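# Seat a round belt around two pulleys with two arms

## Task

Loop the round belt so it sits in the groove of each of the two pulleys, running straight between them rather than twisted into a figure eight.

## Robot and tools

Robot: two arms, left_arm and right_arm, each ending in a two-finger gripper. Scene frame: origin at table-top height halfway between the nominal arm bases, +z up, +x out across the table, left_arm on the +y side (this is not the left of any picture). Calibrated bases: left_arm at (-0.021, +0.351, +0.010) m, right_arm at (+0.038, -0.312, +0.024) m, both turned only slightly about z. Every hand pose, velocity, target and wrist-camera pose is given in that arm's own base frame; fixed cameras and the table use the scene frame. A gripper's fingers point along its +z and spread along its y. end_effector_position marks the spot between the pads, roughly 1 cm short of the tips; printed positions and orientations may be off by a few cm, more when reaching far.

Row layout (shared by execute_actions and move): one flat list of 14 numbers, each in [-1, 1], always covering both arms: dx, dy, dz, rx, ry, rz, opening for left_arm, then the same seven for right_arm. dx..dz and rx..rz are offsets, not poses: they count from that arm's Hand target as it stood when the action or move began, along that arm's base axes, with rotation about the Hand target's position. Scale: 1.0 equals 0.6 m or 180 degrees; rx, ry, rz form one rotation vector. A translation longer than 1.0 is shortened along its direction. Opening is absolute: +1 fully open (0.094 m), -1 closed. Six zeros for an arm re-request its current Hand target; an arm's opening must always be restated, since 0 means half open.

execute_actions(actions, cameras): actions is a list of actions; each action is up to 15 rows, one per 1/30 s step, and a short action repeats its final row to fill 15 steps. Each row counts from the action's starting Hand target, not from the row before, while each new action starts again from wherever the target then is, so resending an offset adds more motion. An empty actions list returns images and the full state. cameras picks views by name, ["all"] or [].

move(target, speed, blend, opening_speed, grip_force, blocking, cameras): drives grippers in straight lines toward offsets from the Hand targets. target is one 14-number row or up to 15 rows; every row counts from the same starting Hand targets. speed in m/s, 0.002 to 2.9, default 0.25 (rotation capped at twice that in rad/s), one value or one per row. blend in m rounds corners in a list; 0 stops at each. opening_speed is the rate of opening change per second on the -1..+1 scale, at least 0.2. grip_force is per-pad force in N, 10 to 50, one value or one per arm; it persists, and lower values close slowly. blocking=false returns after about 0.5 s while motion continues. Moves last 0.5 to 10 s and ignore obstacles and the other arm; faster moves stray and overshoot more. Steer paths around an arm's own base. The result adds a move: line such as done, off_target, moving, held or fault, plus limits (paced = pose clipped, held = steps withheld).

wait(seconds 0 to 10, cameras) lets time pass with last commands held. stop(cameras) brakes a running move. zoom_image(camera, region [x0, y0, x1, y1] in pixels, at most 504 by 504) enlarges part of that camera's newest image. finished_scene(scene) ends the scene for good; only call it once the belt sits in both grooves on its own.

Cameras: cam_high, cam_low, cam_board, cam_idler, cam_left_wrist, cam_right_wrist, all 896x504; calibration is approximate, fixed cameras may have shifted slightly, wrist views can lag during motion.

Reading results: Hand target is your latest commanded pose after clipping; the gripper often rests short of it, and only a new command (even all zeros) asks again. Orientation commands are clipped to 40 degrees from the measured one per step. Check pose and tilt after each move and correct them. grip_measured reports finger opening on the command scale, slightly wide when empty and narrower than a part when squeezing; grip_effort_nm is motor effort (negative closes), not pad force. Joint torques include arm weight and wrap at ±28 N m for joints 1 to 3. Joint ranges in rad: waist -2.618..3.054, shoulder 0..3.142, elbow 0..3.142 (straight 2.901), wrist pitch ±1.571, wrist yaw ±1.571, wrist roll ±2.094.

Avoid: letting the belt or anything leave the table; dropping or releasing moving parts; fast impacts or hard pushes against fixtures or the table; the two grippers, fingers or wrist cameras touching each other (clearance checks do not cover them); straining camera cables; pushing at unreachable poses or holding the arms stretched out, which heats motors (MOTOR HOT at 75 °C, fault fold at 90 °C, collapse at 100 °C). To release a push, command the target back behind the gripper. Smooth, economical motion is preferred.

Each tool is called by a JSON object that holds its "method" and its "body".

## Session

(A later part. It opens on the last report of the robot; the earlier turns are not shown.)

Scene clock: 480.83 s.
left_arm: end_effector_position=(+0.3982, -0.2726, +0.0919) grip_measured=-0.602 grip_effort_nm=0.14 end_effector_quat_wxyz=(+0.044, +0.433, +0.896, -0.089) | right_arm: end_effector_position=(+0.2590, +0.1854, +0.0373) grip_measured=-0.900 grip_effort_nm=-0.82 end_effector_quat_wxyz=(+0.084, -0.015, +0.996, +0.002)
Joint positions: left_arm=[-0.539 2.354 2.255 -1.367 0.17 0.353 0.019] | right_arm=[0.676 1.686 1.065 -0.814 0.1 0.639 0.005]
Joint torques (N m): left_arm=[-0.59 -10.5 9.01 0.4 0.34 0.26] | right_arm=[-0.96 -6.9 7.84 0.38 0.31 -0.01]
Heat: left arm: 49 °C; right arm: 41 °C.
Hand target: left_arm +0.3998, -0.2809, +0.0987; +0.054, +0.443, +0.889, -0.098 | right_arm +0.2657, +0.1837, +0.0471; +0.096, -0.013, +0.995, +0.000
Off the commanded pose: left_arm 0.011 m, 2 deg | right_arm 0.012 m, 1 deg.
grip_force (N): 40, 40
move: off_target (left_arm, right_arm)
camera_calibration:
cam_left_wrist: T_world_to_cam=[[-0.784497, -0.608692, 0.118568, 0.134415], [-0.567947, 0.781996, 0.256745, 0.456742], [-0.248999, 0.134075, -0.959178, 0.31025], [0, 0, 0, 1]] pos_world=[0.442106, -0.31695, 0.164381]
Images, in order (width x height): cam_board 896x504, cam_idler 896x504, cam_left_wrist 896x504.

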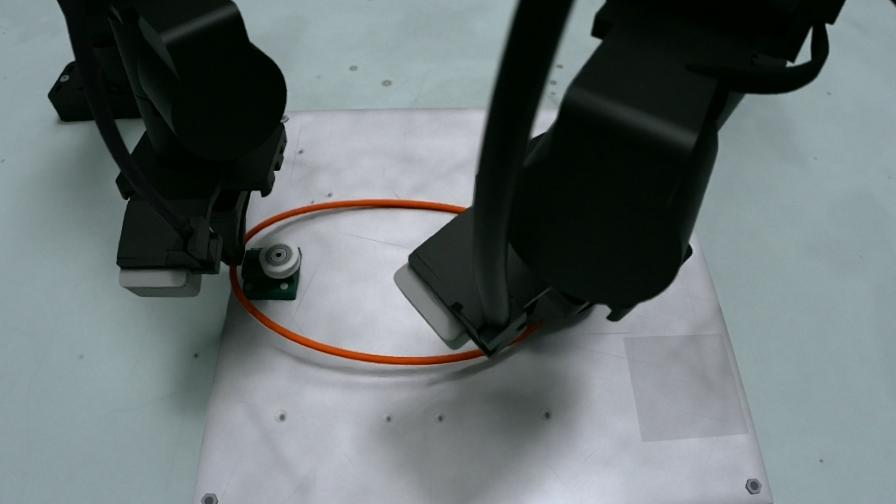

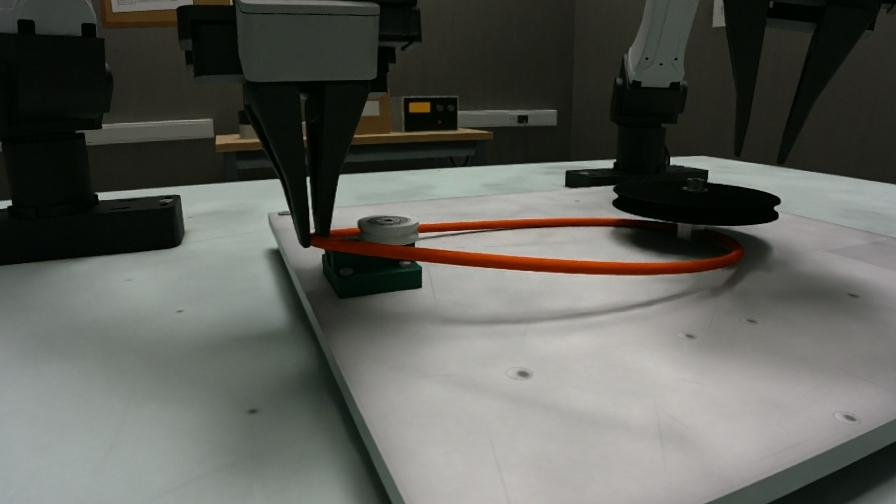

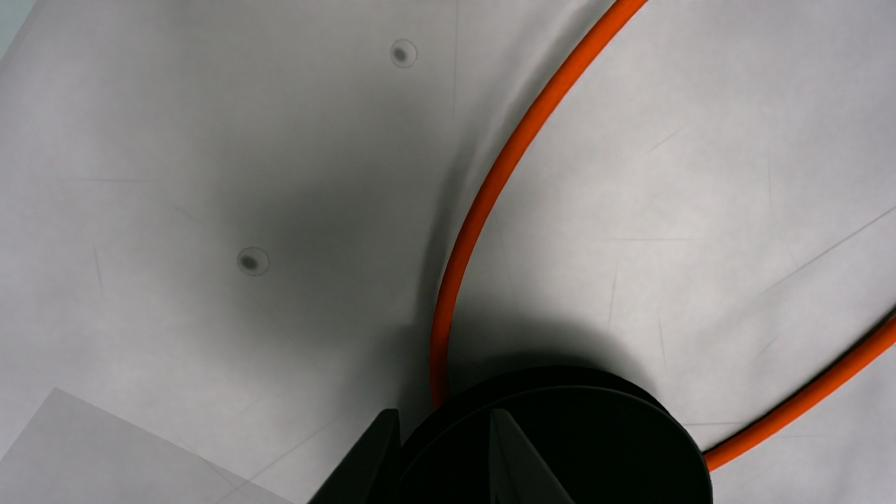

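{"method": "move", "body": {"target": [[0.003,-0.0235,0,0,0,0,-0.75,0,0,0,0,0,0,-1],[0.003,-0.0235,-0.096,0,0,0,-0.75,0,0,0,0,0,0,-1]], "speed": 0.1, "cameras": ["cam_idler","cam_low","cam_left_wrist"]}}

{"method": "zoom_image", "body": {"camera": "cam_idler", "region": [530, 130, 830, 310]}}

Scene clock: 484.33 s.
left_arm: end_effector_position=(+0.4026, -0.2901, +0.0361) grip_measured=-0.748 grip_effort_nm=-0.10 end_effector_quat_wxyz=(+0.044, +0.444, +0.890, -0.090) | right_arm: end_effector_position=(+0.2590, +0.1854, +0.0373) grip_measured=-0.900 grip_effort_nm=-0.83 end_effector_quat_wxyz=(+0.084, -0.015, +0.996, +0.002)
Joint positions: left_arm=[-0.565 2.413 2.136 -1.186 0.171 0.352 0.012] | right_arm=[0.676 1.686 1.065 -0.814 0.1 0.639 0.005]
Joint torques (N m): left_arm=[-0.39 -13.04 4.64 0.63 0.3 0] | right_arm=[-1.07 -7.21 7.77 0.36 0.33 0.06]
Heat: left arm: 50 °C; right arm: 41 °C.
Hand target: left_arm +0.4017, -0.2952, +0.0413; +0.054, +0.443, +0.889, -0.098 | right_arm +0.2657, +0.1837, +0.0471; +0.096, -0.013, +0.995, +0.000
Off the commanded pose: left_arm 0.007 m, 1 deg | right_arm 0.012 m, 1 deg.
grip_force (N): 40, 40
move: off_target (right_arm)
camera_calibration:
cam_left_wrist: T_world_to_cam=[[-0.799823, -0.588441, 0.118405, 0.145869], [-0.54847, 0.796624, 0.254106, 0.483682], [-0.243851, 0.138298, -0.959901, 0.259359], [0, 0, 0, 1]] pos_world=[0.4452, -0.335346, 0.108781]
Images, in order (width x height): cam_low 896x504, cam_idler 896x504, cam_left_wrist 896x504.

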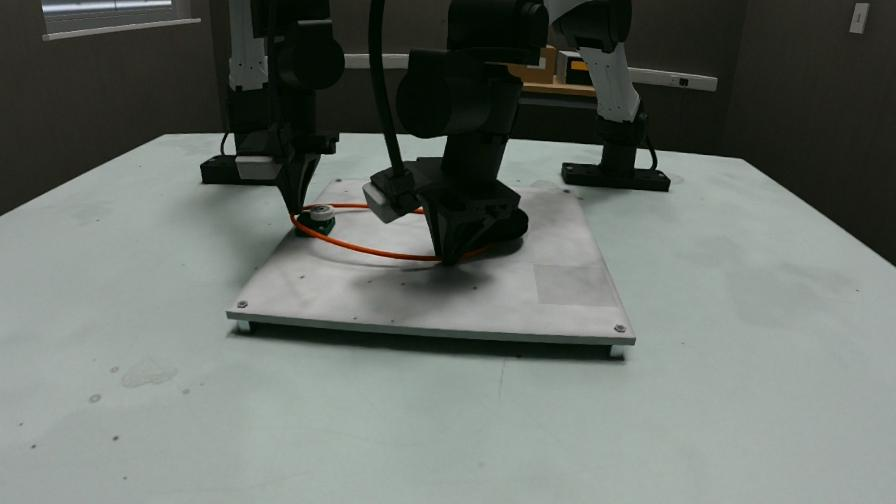

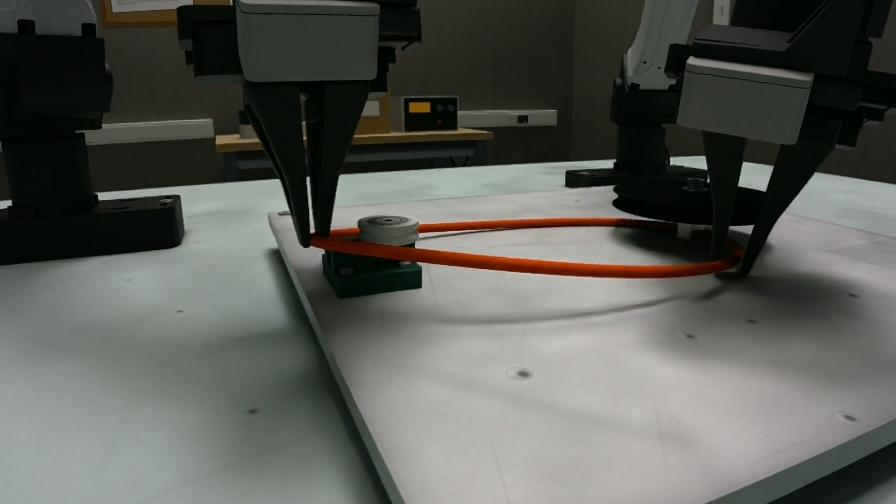

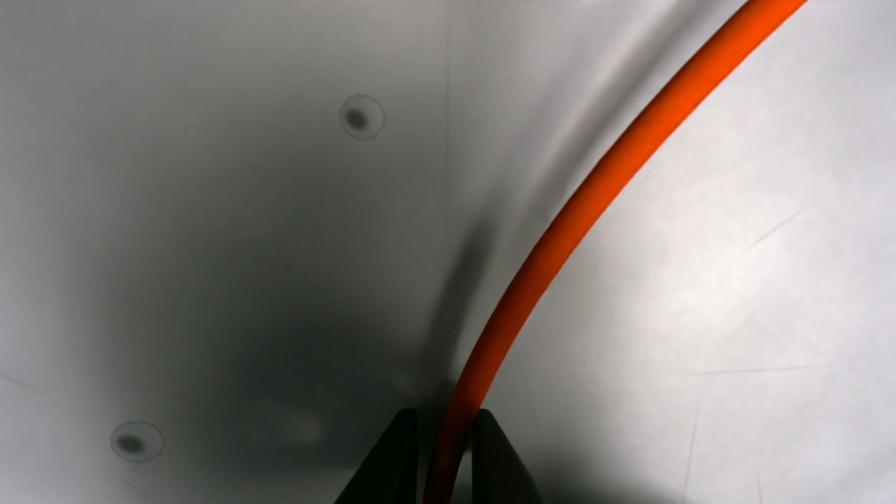

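Scaled by 1.680 from the camera's 896x504 image, which has a finer 1280x720 frame.

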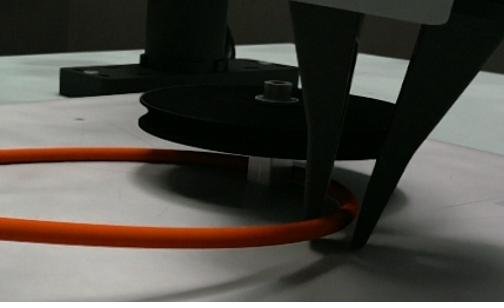

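{"method": "move", "body": {"target": [[0.003,0,0,0,0,0,-1,0,0,0,0,0,0,-1],[0.02,0.06,0,0,0,0.07,-1,0,0,0,0,0,0,-1],[0.005,0.135,0,0,0,0.18,-1,0,0,0,0,0,0,-1]], "speed": 0.06, "opening_speed": 0.6, "cameras": ["cam_idler","cam_low","cam_board"]}}

{"method": "zoom_image", "body": {"camera": "cam_idler", "region": [330, 130, 830, 310]}}

{"method": "zoom_image", "body": {"camera": "cam_low", "region": [280, 130, 600, 310]}}

Scene clock: 491.60 s.
left_arm: end_effector_position=(+0.4027, -0.2685, +0.0401) grip_measured=-0.900 grip_effort_nm=-0.83 end_effector_quat_wxyz=(+0.098, +0.230, +0.958, -0.141) | right_arm: end_effector_position=(+0.2590, +0.1854, +0.0373) grip_measured=-0.900 grip_effort_nm=-0.83 end_effector_quat_wxyz=(+0.084, -0.023, +0.996, +0.001)
Joint positions: left_arm=[-0.511 2.18 1.721 -0.84 0.217 -0.07 0.005] | right_arm=[0.676 1.686 1.065 -0.814 0.1 0.622 0.005]
Joint torques (N m): left_arm=[5.87 -13.42 3.89 -0.07 -0.95 -0.22] | right_arm=[-0.96 -7.19 7.66 0.4 0.29 0.19]
Motor temperatures (°C): left_arm=[27 53 37 31 26 25 29] | right_arm=[26 41 34 32 25 27 28]
Heat: left arm: 53 °C; right arm: 41 °C.
Hand target: left_arm +0.4047, -0.2141, +0.0412; +0.079, +0.177, +0.978, -0.079 | right_arm +0.2656, +0.1836, +0.0471; +0.095, -0.013, +0.995, +0.000
Off the commanded pose: left_arm 0.054 m, 10 deg | right_arm 0.012 m, 2 deg.
grip_force (N): 40, 40
move: off_target (left_arm, right_arm)
Images, in order (width x height): cam_low 896x504, cam_board 896x504, cam_idler 896x504.

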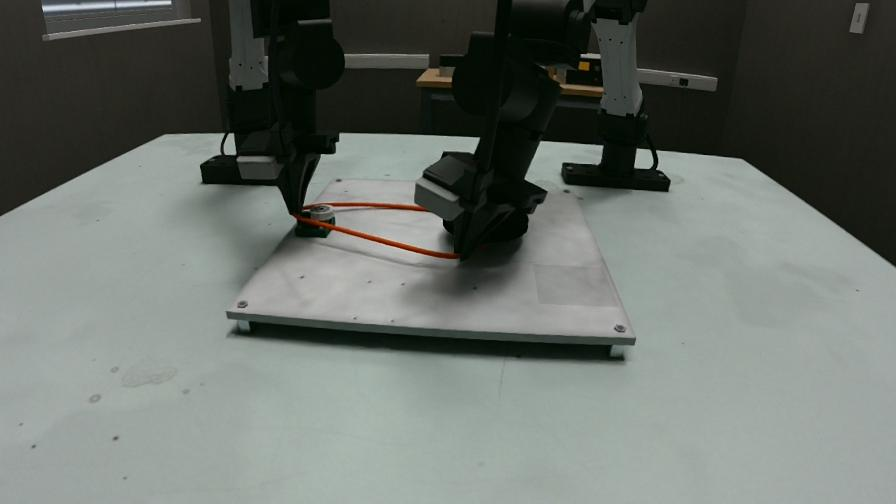

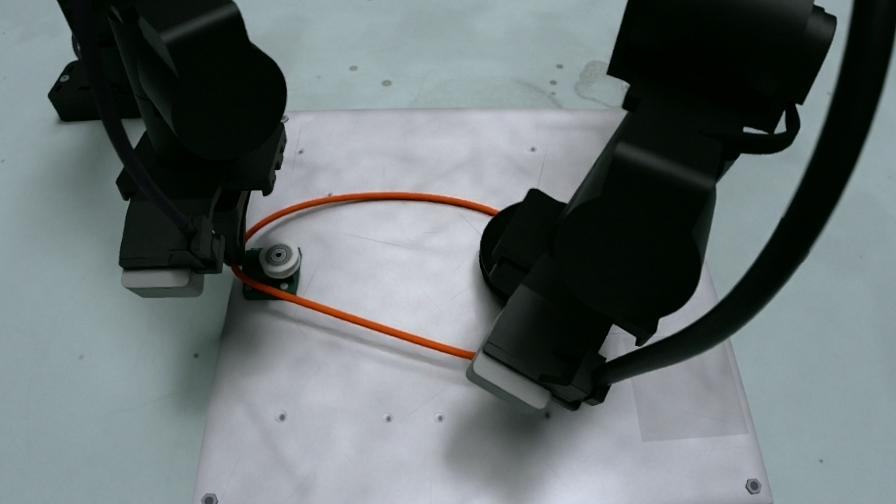

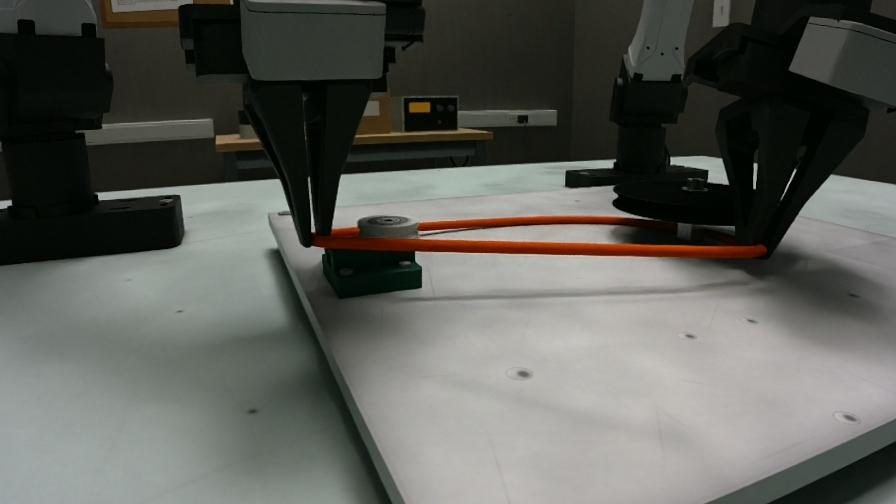

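Scaled by 1.008 from the camera's 896x504 image, which has a finer 1280x720 frame.

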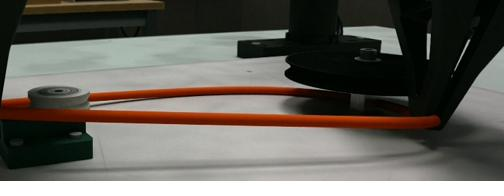

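Scaled by 1.575 from the camera's 896x504 image, which has a finer 1280x720 frame.

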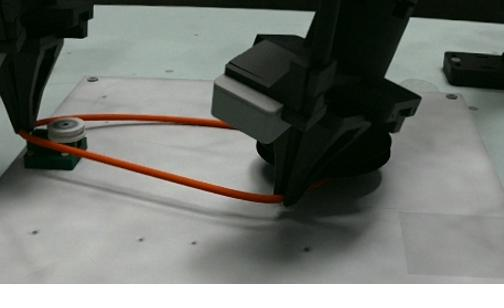

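{"method": "move", "body": {"target": [0,0,0,0,0,0,-1,-0.004,-0.005,-0.006,0,0,0,-0.72], "speed": 0.06, "opening_speed": 0.3, "cameras": ["cam_idler","cam_board"]}}

{"method": "zoom_image", "body": {"camera": "cam_idler", "region": [230, 130, 530, 310]}}

Scene clock: 493.63 s.
left_arm: end_effector_position=(+0.4061, -0.2321, +0.0340) grip_measured=-0.900 grip_effort_nm=-0.83 end_effector_quat_wxyz=(+0.077, +0.194, +0.972, -0.108) | right_arm: end_effector_position=(+0.2650, +0.1907, +0.0394) grip_measured=-0.721 grip_effort_nm=0.09 end_effector_quat_wxyz=(+0.097, -0.023, +0.995, +0.014)
Joint positions: left_arm=[-0.457 2.177 1.713 -0.9 0.168 -0.08 0.005] | right_arm=[0.674 1.682 1.065 -0.782 0.094 0.62 0.013]
Joint torques (N m): left_arm=[1.25 -13.07 4.49 0.38 -0.48 -0.08] | right_arm=[-0.98 -7.6 5.93 0.28 0.37 0.2]
Heat: left arm: 53 °C; right arm: 41 °C.
Hand target: left_arm +0.4046, -0.2141, +0.0411; +0.079, +0.178, +0.978, -0.079 | right_arm +0.2632, +0.1807, +0.0435; +0.095, -0.013, +0.995, +0.000
Off the commanded pose: left_arm 0.019 m, 4 deg | right_arm 0.011 m, 2 deg.
grip_force (N): 40, 40
move: off_target (left_arm, right_arm)
Images, in order (width x height): cam_board 896x504, cam_idler 896x504.

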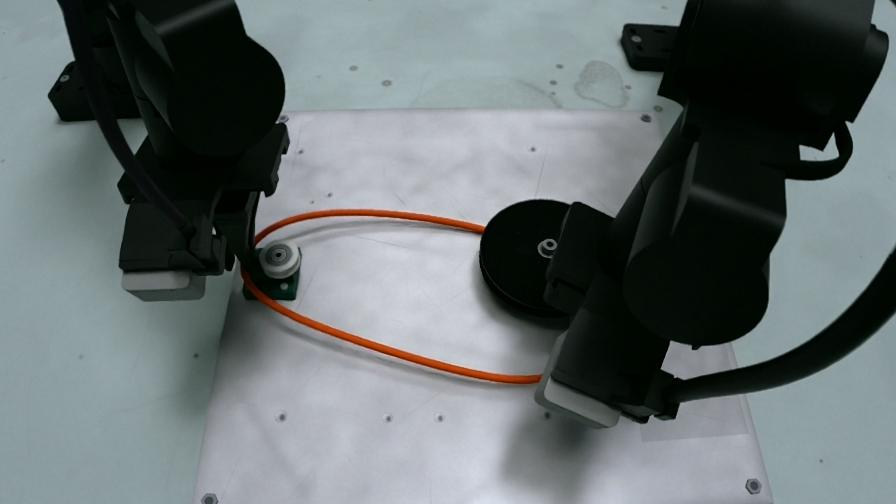

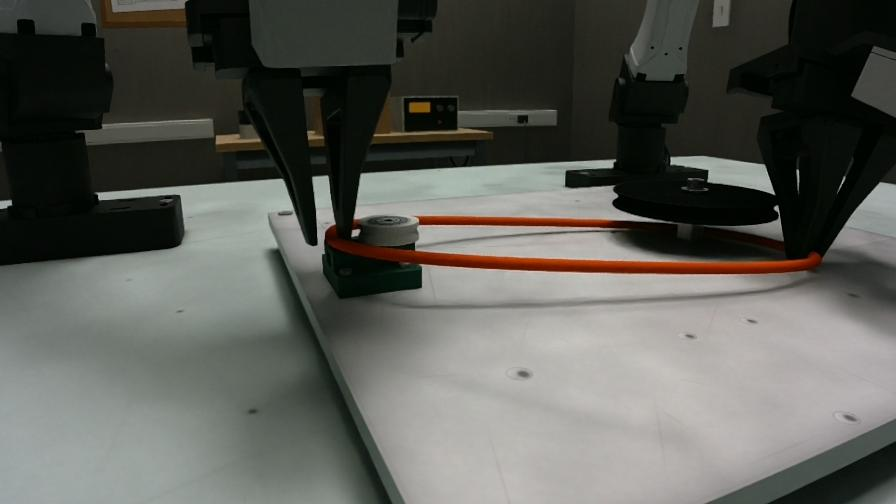

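Scaled by 1.680 from the camera's 896x504 image, which has a finer 1280x720 frame.

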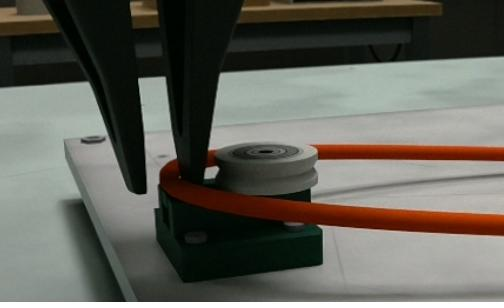

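{"method": "move", "body": {"target": [[-0.01,0.05,0,0,0,0.08,-1,0,0,0.003,0,0,0,-0.72],[-0.065,0.08,0.004,0,0,0.14,-1,0,0,0.003,0,0,0,-0.72]], "speed": 0.06, "cameras": ["cam_idler","cam_low","cam_board"]}}

{"method": "zoom_image", "body": {"camera": "cam_idler", "region": [330, 130, 830, 310]}}

{"method": "zoom_image", "body": {"camera": "cam_low", "region": [280, 130, 600, 310]}}

Scene clock: 498.93 s.
left_arm: end_effector_position=(+0.3602, -0.1827, +0.0328) grip_measured=-0.900 grip_effort_nm=-0.82 end_effector_quat_wxyz=(+0.070, -0.023, +0.994, -0.083) | right_arm: end_effector_position=(+0.2598, +0.1854, +0.0412) grip_measured=-0.721 grip_effort_nm=0.08 end_effector_quat_wxyz=(+0.089, -0.022, +0.996, +0.005)
Joint positions: left_arm=[-0.432 1.947 1.368 -0.794 0.087 -0.487 0.005] | right_arm=[0.674 1.672 1.065 -0.816 0.099 0.622 0.013]
Joint torques (N m): left_arm=[1.62 -11.89 4.72 0.59 -0.59 -0.05] | right_arm=[-1.14 -6.89 6.23 0.49 0.3 0.16]
Motor temperatures (°C): left_arm=[27 55 37 31 26 25 29] | right_arm=[26 40 34 32 24 27 27]
Heat: left arm: 55 °C; right arm: 40 °C.
Hand target: left_arm +0.3657, -0.1661, +0.0436; +0.094, -0.040, +0.993, -0.059 | right_arm +0.2631, +0.1807, +0.0452; +0.095, -0.013, +0.995, +0.000
Off the commanded pose: left_arm 0.021 m, 4 deg | right_arm 0.007 m, 1 deg.
grip_force (N): 40, 40
move: off_target (left_arm)
Images, in order (width x height): cam_low 896x504, cam_board 896x504, cam_idler 896x504.

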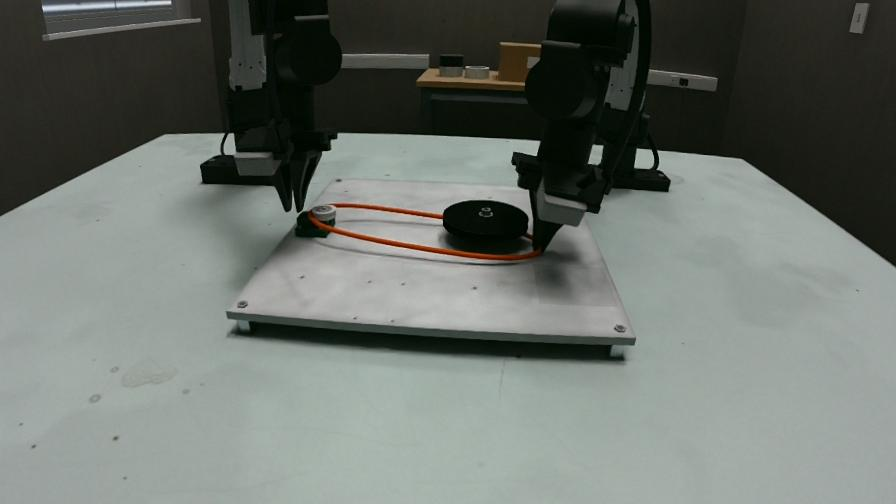

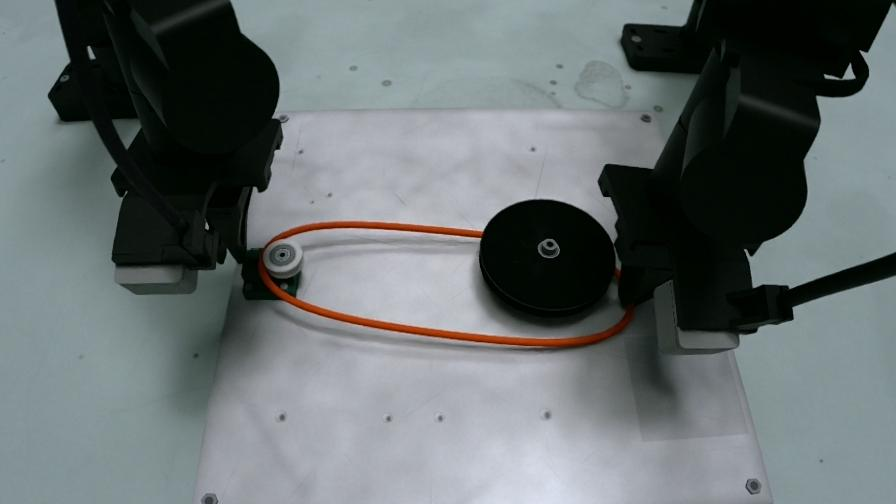

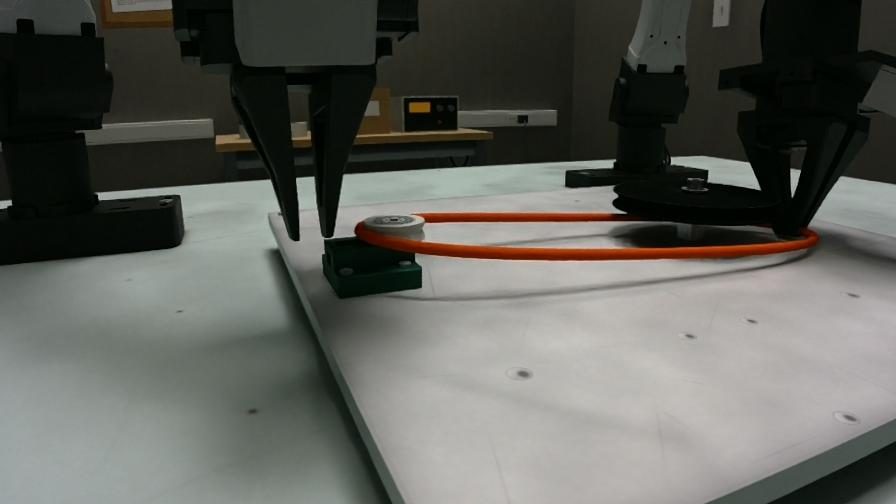

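Scaled by 1.008 from the camera's 896x504 image, which has a finer 1280x720 frame.

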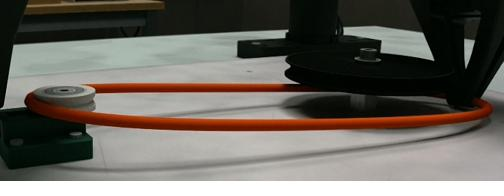

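Scaled by 1.575 from the camera's 896x504 image, which has a finer 1280x720 frame.

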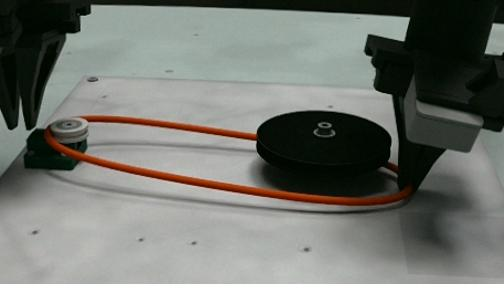

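{"method": "move", "body": {"target": [[0.005,0.0,0.025,0,0,0,-1,0,-0.01,0.03,0,0,0,-0.72],[-0.05,0.0,0.025,0,0,0.08,-1,0,-0.01,0.05,0,0,0,-0.72]], "speed": 0.06, "cameras": ["cam_idler","cam_low","cam_board"]}}

{"method": "zoom_image", "body": {"camera": "cam_idler", "region": [330, 130, 830, 310]}}

{"method": "zoom_image", "body": {"camera": "cam_low", "region": [280, 130, 600, 310]}}

Scene clock: 503.50 s.
left_arm: end_effector_position=(+0.3356, -0.1801, +0.0474) grip_measured=-0.900 grip_effort_nm=-0.83 end_effector_quat_wxyz=(+0.078, -0.151, +0.983, -0.069) | right_arm: end_effector_position=(+0.2547, +0.1740, +0.0607) grip_measured=-0.721 grip_effort_nm=0.08 end_effector_quat_wxyz=(+0.075, -0.014, +0.997, -0.006)
Joint positions: left_arm=[-0.485 1.838 1.283 -0.807 0.017 -0.792 0.005] | right_arm=[0.655 1.638 1.115 -0.934 0.099 0.621 0.013]
Joint torques (N m): left_arm=[0.51 -11.37 4.88 0.45 -0.64 -0.07] | right_arm=[-0.85 -7.99 8.09 0.45 0.36 0.03]
Motor temperatures (°C): left_arm=[27 55 36 31 26 25 29] | right_arm=[26 40 34 32 24 27 27]
Heat: left arm: 55 °C; right arm: 40 °C.
Hand target: left_arm +0.3357, -0.1660, +0.0586; +0.101, -0.164, +0.980, -0.047 | right_arm +0.2632, +0.1747, +0.0753; +0.095, -0.013, +0.995, +0.000
Off the commanded pose: left_arm 0.018 m, 4 deg | right_arm 0.017 m, 2 deg.
grip_force (N): 40, 40
move: off_target (left_arm, right_arm)
Images, in order (width x height): cam_low 896x504, cam_board 896x504, cam_idler 896x504.

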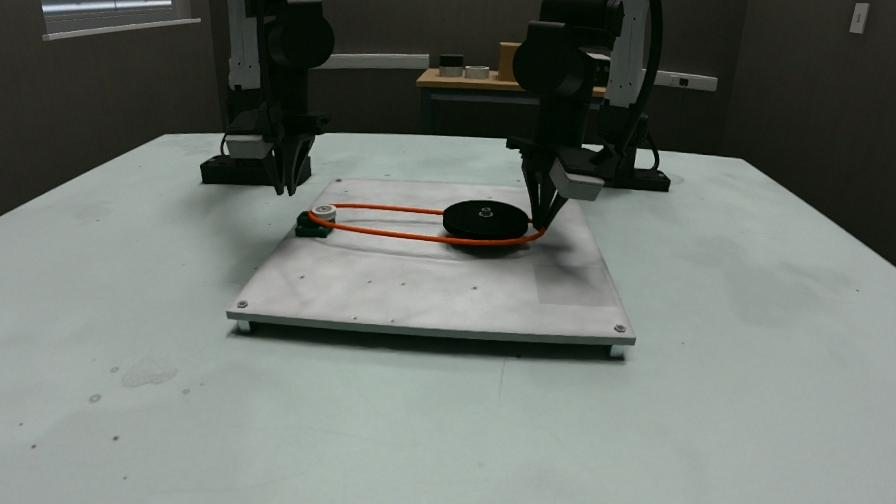

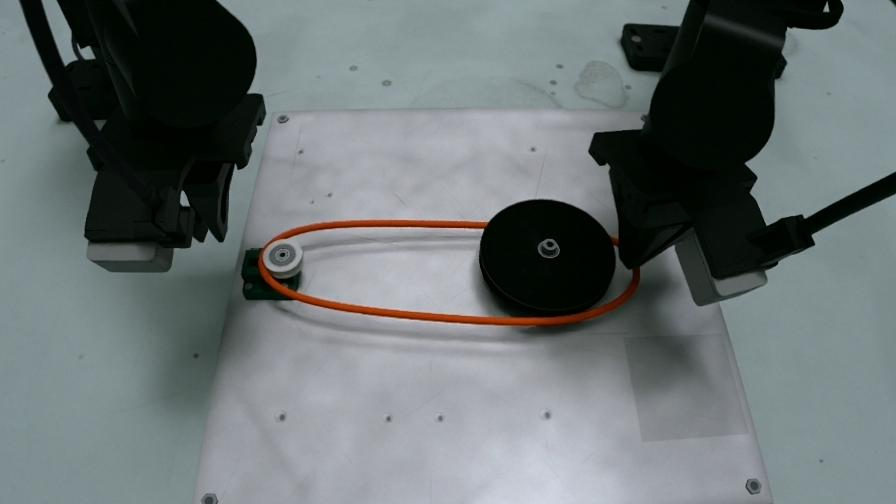

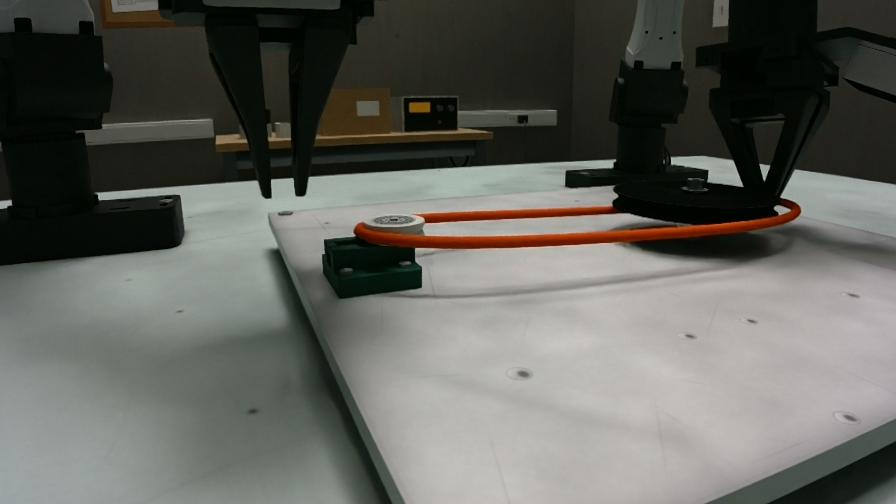

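Scaled by 1.008 from the camera's 896x504 image, which has a finer 1280x720 frame.

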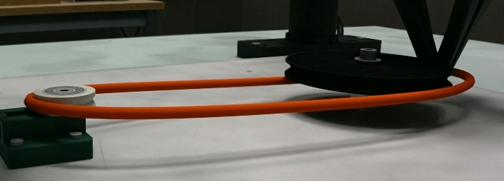

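Scaled by 1.575 from the camera's 896x504 image, which has a finer 1280x720 frame.

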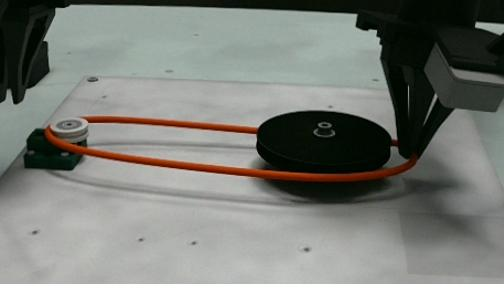

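{"method": "move", "body": {"target": [[-0.06,-0.005,0.0,0,0,0.15,-1,0,-0.03,0.03,0,0,0,-0.72],[-0.11,-0.04,0.0,0,0,0.27,-1,0,-0.03,0.05,0,0,0,-0.72]], "speed": 0.06, "cameras": ["cam_idler","cam_low","cam_board"]}}

{"method": "zoom_image", "body": {"camera": "cam_idler", "region": [330, 130, 830, 310]}}

{"method": "zoom_image", "body": {"camera": "cam_low", "region": [280, 130, 600, 310]}}

Scene clock: 512.33 s.
left_arm: end_effector_position=(+0.2815, -0.2072, +0.0511) grip_measured=-0.900 grip_effort_nm=-0.83 end_effector_quat_wxyz=(+0.105, -0.546, +0.830, -0.042) | right_arm: end_effector_position=(+0.2566, +0.1561, +0.0903) grip_measured=-0.721 grip_effort_nm=0.08 end_effector_quat_wxyz=(+0.076, -0.014, +0.997, -0.009)
Joint positions: left_arm=[-0.724 1.778 1.224 -0.878 -0.181 -1.876 0.005] | right_arm=[0.604 1.579 1.172 -1.047 0.099 0.569 0.013]
Joint torques (N m): left_arm=[-0.18 -8.31 7.19 -0.58 -0.49 -0.13] | right_arm=[-1.05 -7.68 8.46 0.45 0.23 0.03]
Motor temperatures (°C): left_arm=[27 55 36 30 26 25 29] | right_arm=[26 40 35 32 24 27 27]
Heat: left arm: 55 °C; right arm: 40 °C.
Hand target: left_arm +0.2696, -0.1901, +0.0585; +0.112, -0.553, +0.826, -0.001 | right_arm +0.2632, +0.1567, +0.1053; +0.095, -0.013, +0.995, +0.000
Off the commanded pose: left_arm 0.022 m, 5 deg | right_arm 0.016 m, 2 deg.
grip_force (N): 40, 40
move: off_target (left_arm, right_arm)
Images, in order (width x height): cam_low 896x504, cam_board 896x504, cam_idler 896x504.

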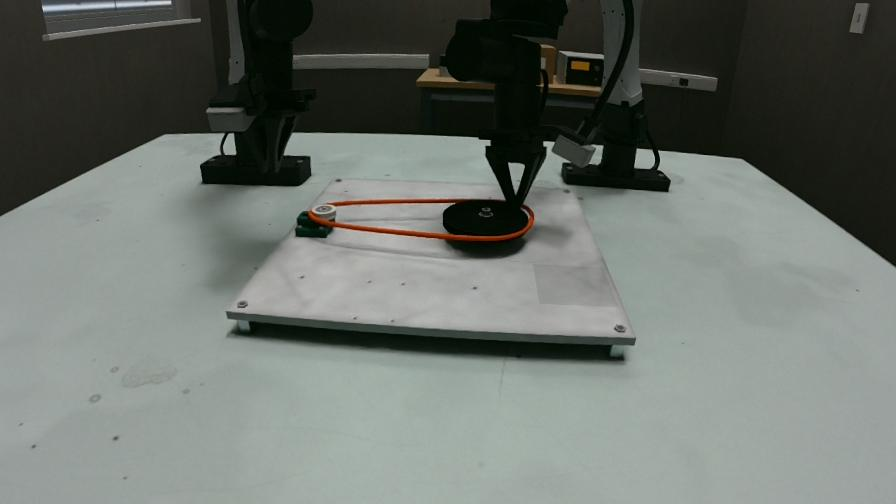

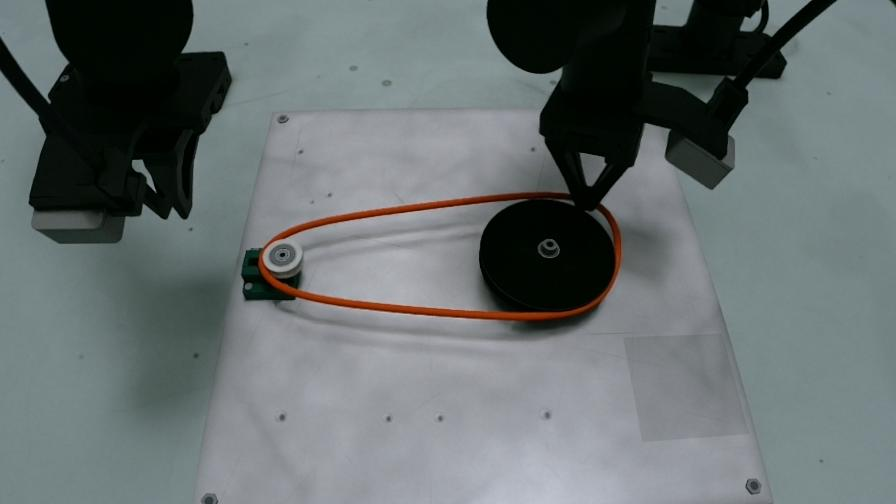

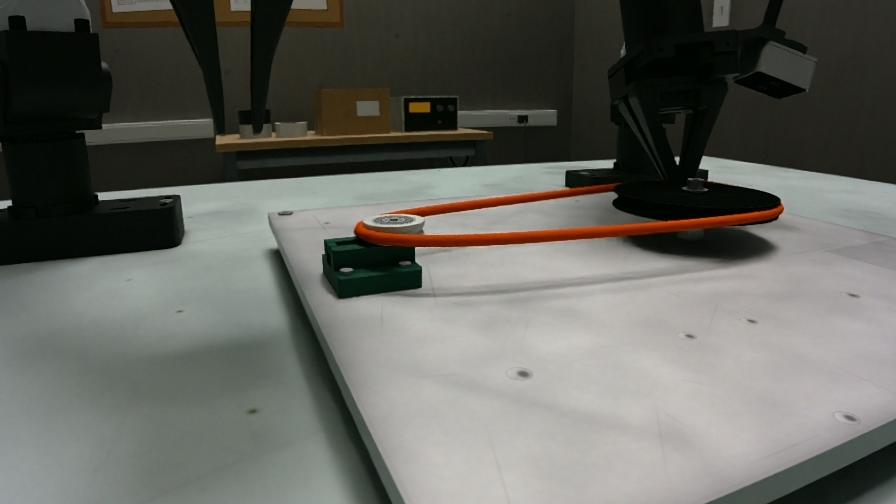

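Scaled by 1.008 from the camera's 896x504 image, which has a finer 1280x720 frame.

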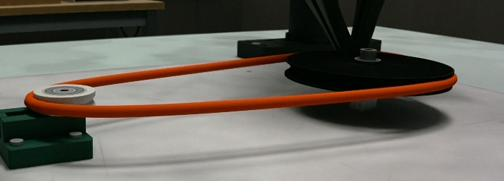

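Scaled by 1.575 from the camera's 896x504 image, which has a finer 1280x720 frame.

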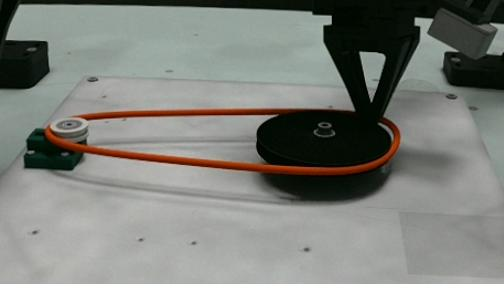

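{"method": "move", "body": {"target": [[0.012,-0.01,-0.012,0,0,0,-1,0,0,0,0,0,0,-0.72],[0.008,-0.008,-0.012,0,0,0,-0.78,0,0,0,0,0,0,-0.72]], "speed": 0.05, "opening_speed": 0.3, "cameras": ["cam_idler","cam_low","cam_board"]}}

{"method": "zoom_image", "body": {"camera": "cam_idler", "region": [330, 130, 830, 310]}}

{"method": "zoom_image", "body": {"camera": "cam_low", "region": [280, 130, 600, 310]}}

Scene clock: 515.43 s.
left_arm: end_effector_position=(+0.2836, -0.2077, +0.0490) grip_measured=-0.782 grip_effort_nm=0.12 end_effector_quat_wxyz=(+0.106, -0.548, +0.829, -0.036) | right_arm: end_effector_position=(+0.2565, +0.1561, +0.0903) grip_measured=-0.721 grip_effort_nm=0.08 end_effector_quat_wxyz=(+0.076, -0.014, +0.997, -0.009)
Joint positions: left_arm=[-0.724 1.798 1.24 -0.886 -0.186 -1.881 0.01] | right_arm=[0.604 1.579 1.172 -1.047 0.099 0.569 0.013]
Joint torques (N m): left_arm=[-0.31 -7.34 6.75 -0.32 -0.4 -0.11] | right_arm=[-0.96 -7.73 8.29 0.45 0.19 0.05]
Heat: left arm: 54 °C; right arm: 41 °C.
Hand target: left_arm +0.2744, -0.1949, +0.0513; +0.112, -0.553, +0.826, -0.001 | right_arm +0.2631, +0.1567, +0.1052; +0.095, -0.013, +0.995, +0.000
Off the commanded pose: left_arm 0.016 m, 4 deg | right_arm 0.016 m, 2 deg.
grip_force (N): 40, 40
move: off_target (left_arm, right_arm); target 2's new opening was sent with left_arm's hand 0.017 m and 4 deg from that target
Images, in order (width x height): cam_low 896x504, cam_board 896x504, cam_idler 896x504.

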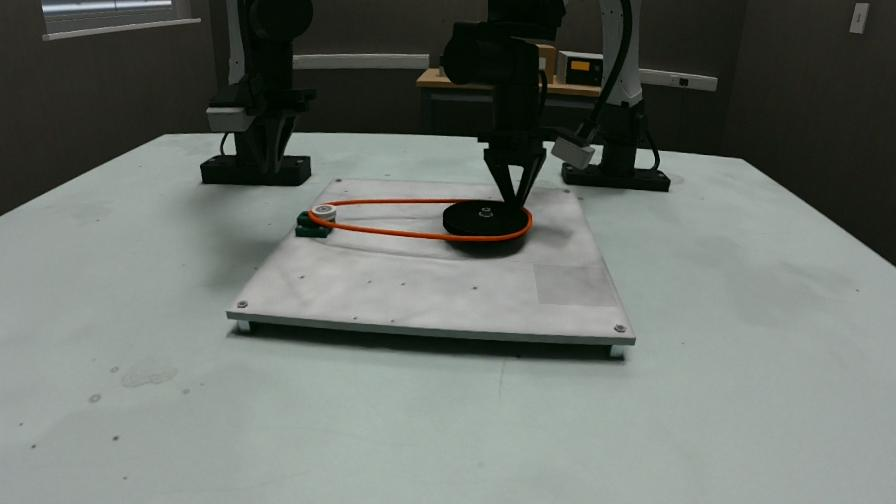

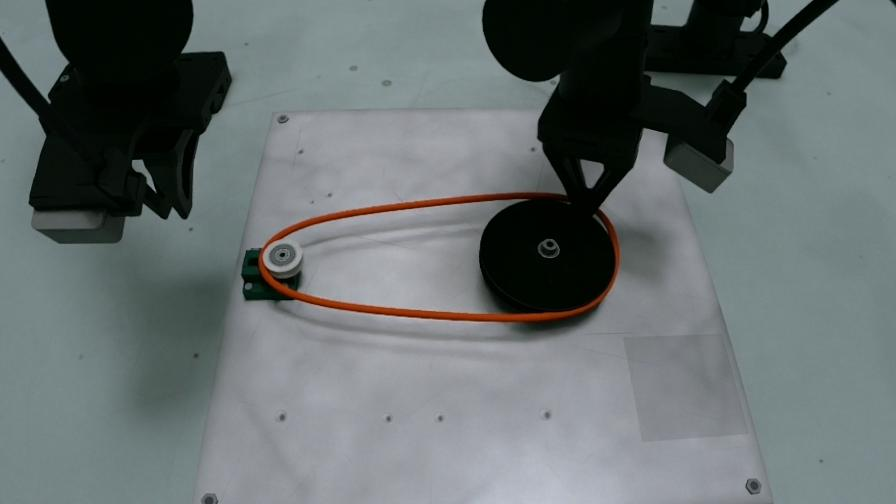

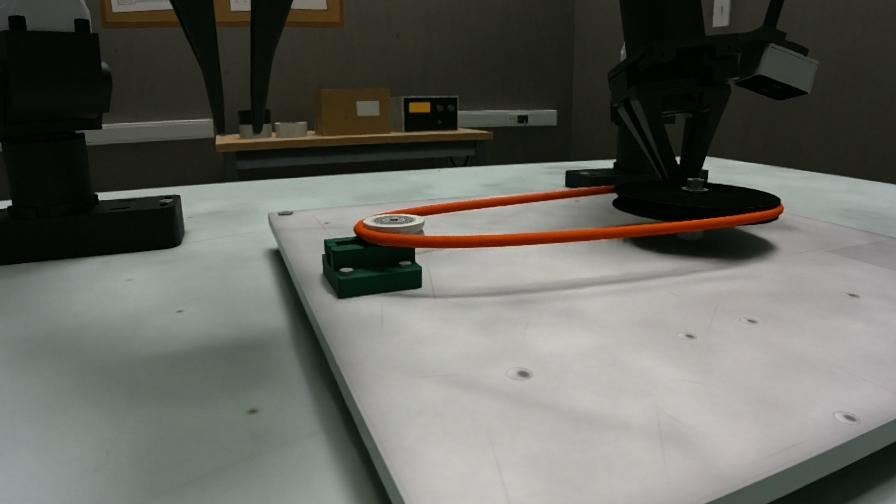

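Scaled by 1.008 from the camera's 896x504 image, which has a finer 1280x720 frame.

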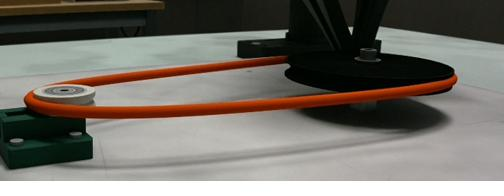

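Scaled by 1.575 from the camera's 896x504 image, which has a finer 1280x720 frame.

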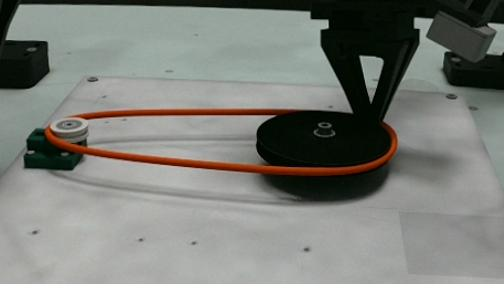

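{"method": "move", "body": {"target": [[0.01,-0.01,0.01,0,0,0,-0.7,0,0,0,0,0,0,-0.72],[0.01,-0.01,0.1,0,0,0,-0.7,0,0,0,0,0,0,-0.72],[-0.1,0.12,0.13,0,0,0,-0.7,0,0,0,0,0,0,-0.72]], "speed": 0.08, "cameras": ["cam_idler","cam_low","cam_board"]}}

{"method": "zoom_image", "body": {"camera": "cam_idler", "region": [570, 150, 830, 270]}}

{"method": "zoom_image", "body": {"camera": "cam_low", "region": [400, 170, 580, 280]}}

{"method": "zoom_image", "body": {"camera": "cam_idler", "region": [310, 180, 510, 300]}}

Scene clock: 520.27 s.
left_arm: end_effector_position=(+0.2156, -0.1303, +0.1273) grip_measured=-0.702 grip_effort_nm=0.12 end_effector_quat_wxyz=(+0.103, -0.553, +0.827, -0.005) | right_arm: end_effector_position=(+0.2565, +0.1561, +0.0903) grip_measured=-0.721 grip_effort_nm=0.08 end_effector_quat_wxyz=(+0.076, -0.014, +0.997, -0.009)
Joint positions: left_arm=[-0.677 1.418 1.166 -1.247 -0.194 -1.85 0.014] | right_arm=[0.604 1.579 1.172 -1.047 0.099 0.569 0.013]
Joint torques (N m): left_arm=[0.91 -6.2 4.9 0.25 -0.3 0.21] | right_arm=[-1.07 -7.69 8.29 0.47 0.24 0.02]
Heat: left arm: 53 °C; right arm: 41 °C.
Hand target: left_arm +0.2145, -0.1229, +0.1294; +0.112, -0.553, +0.826, -0.002 | right_arm +0.2631, +0.1567, +0.1052; +0.095, -0.013, +0.995, +0.000
Off the commanded pose: left_arm 0.008 m, 1 deg | right_arm 0.016 m, 2 deg.
grip_force (N): 40, 40
move: off_target (right_arm)
Images, in order (width x height): cam_low 896x504, cam_board 896x504, cam_idler 896x504.

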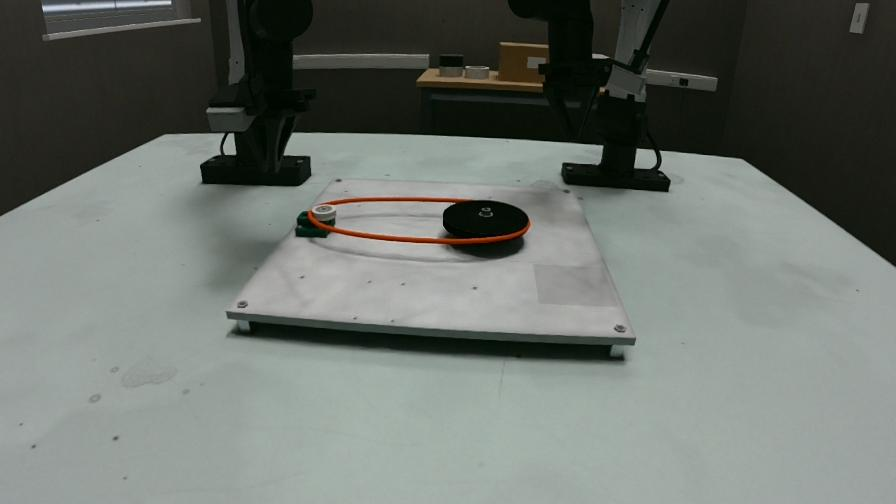

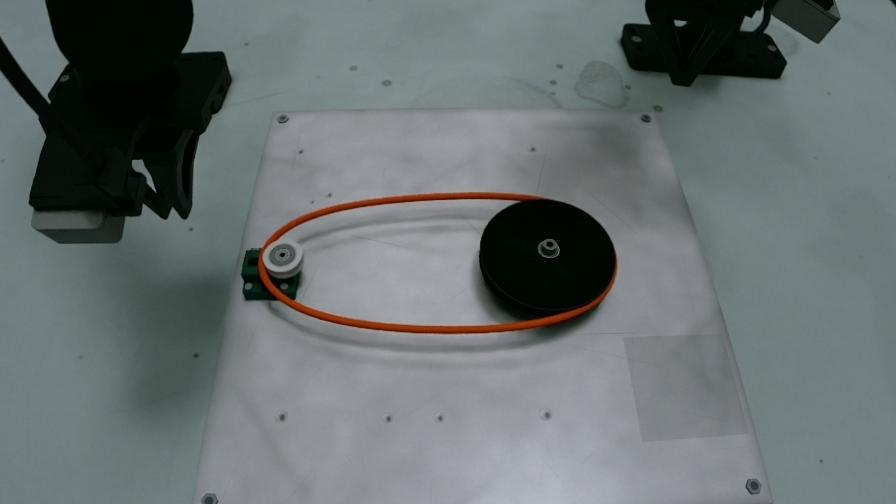

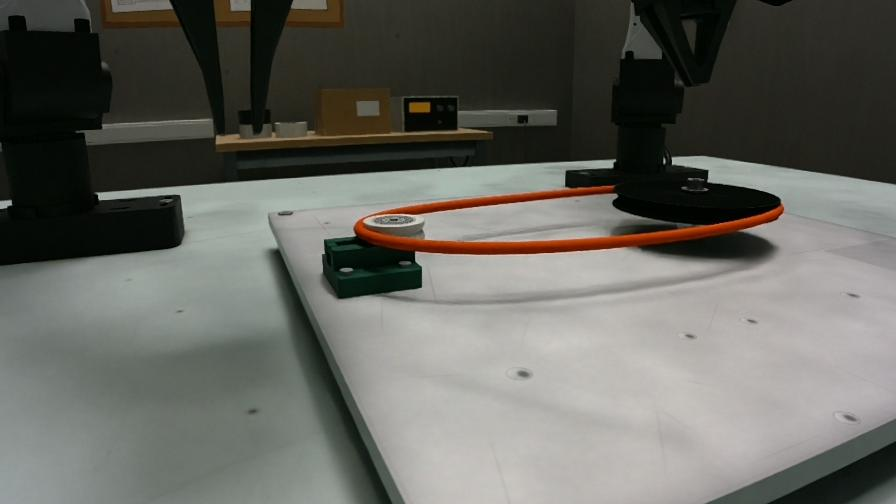

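Scaled by 1.938 from the camera's 896x504 image, which has a finer 1280x720 frame.

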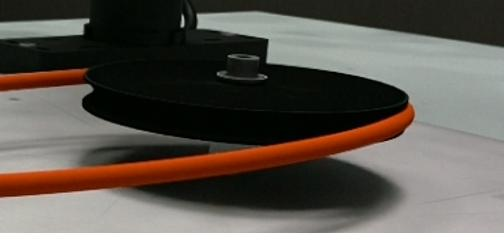

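Scaled by 2.800 from the camera's 896x504 image, which has a finer 1280x720 frame.

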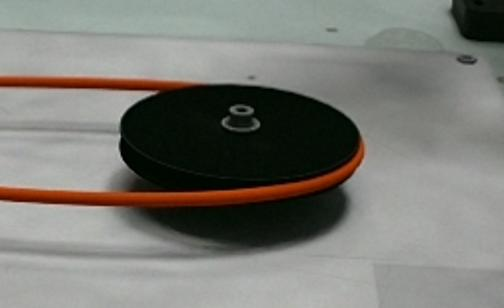

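Scaled by 2.520 from the camera's 896x504 image, which has a finer 1280x720 frame.

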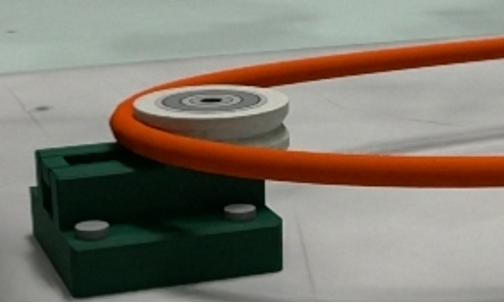

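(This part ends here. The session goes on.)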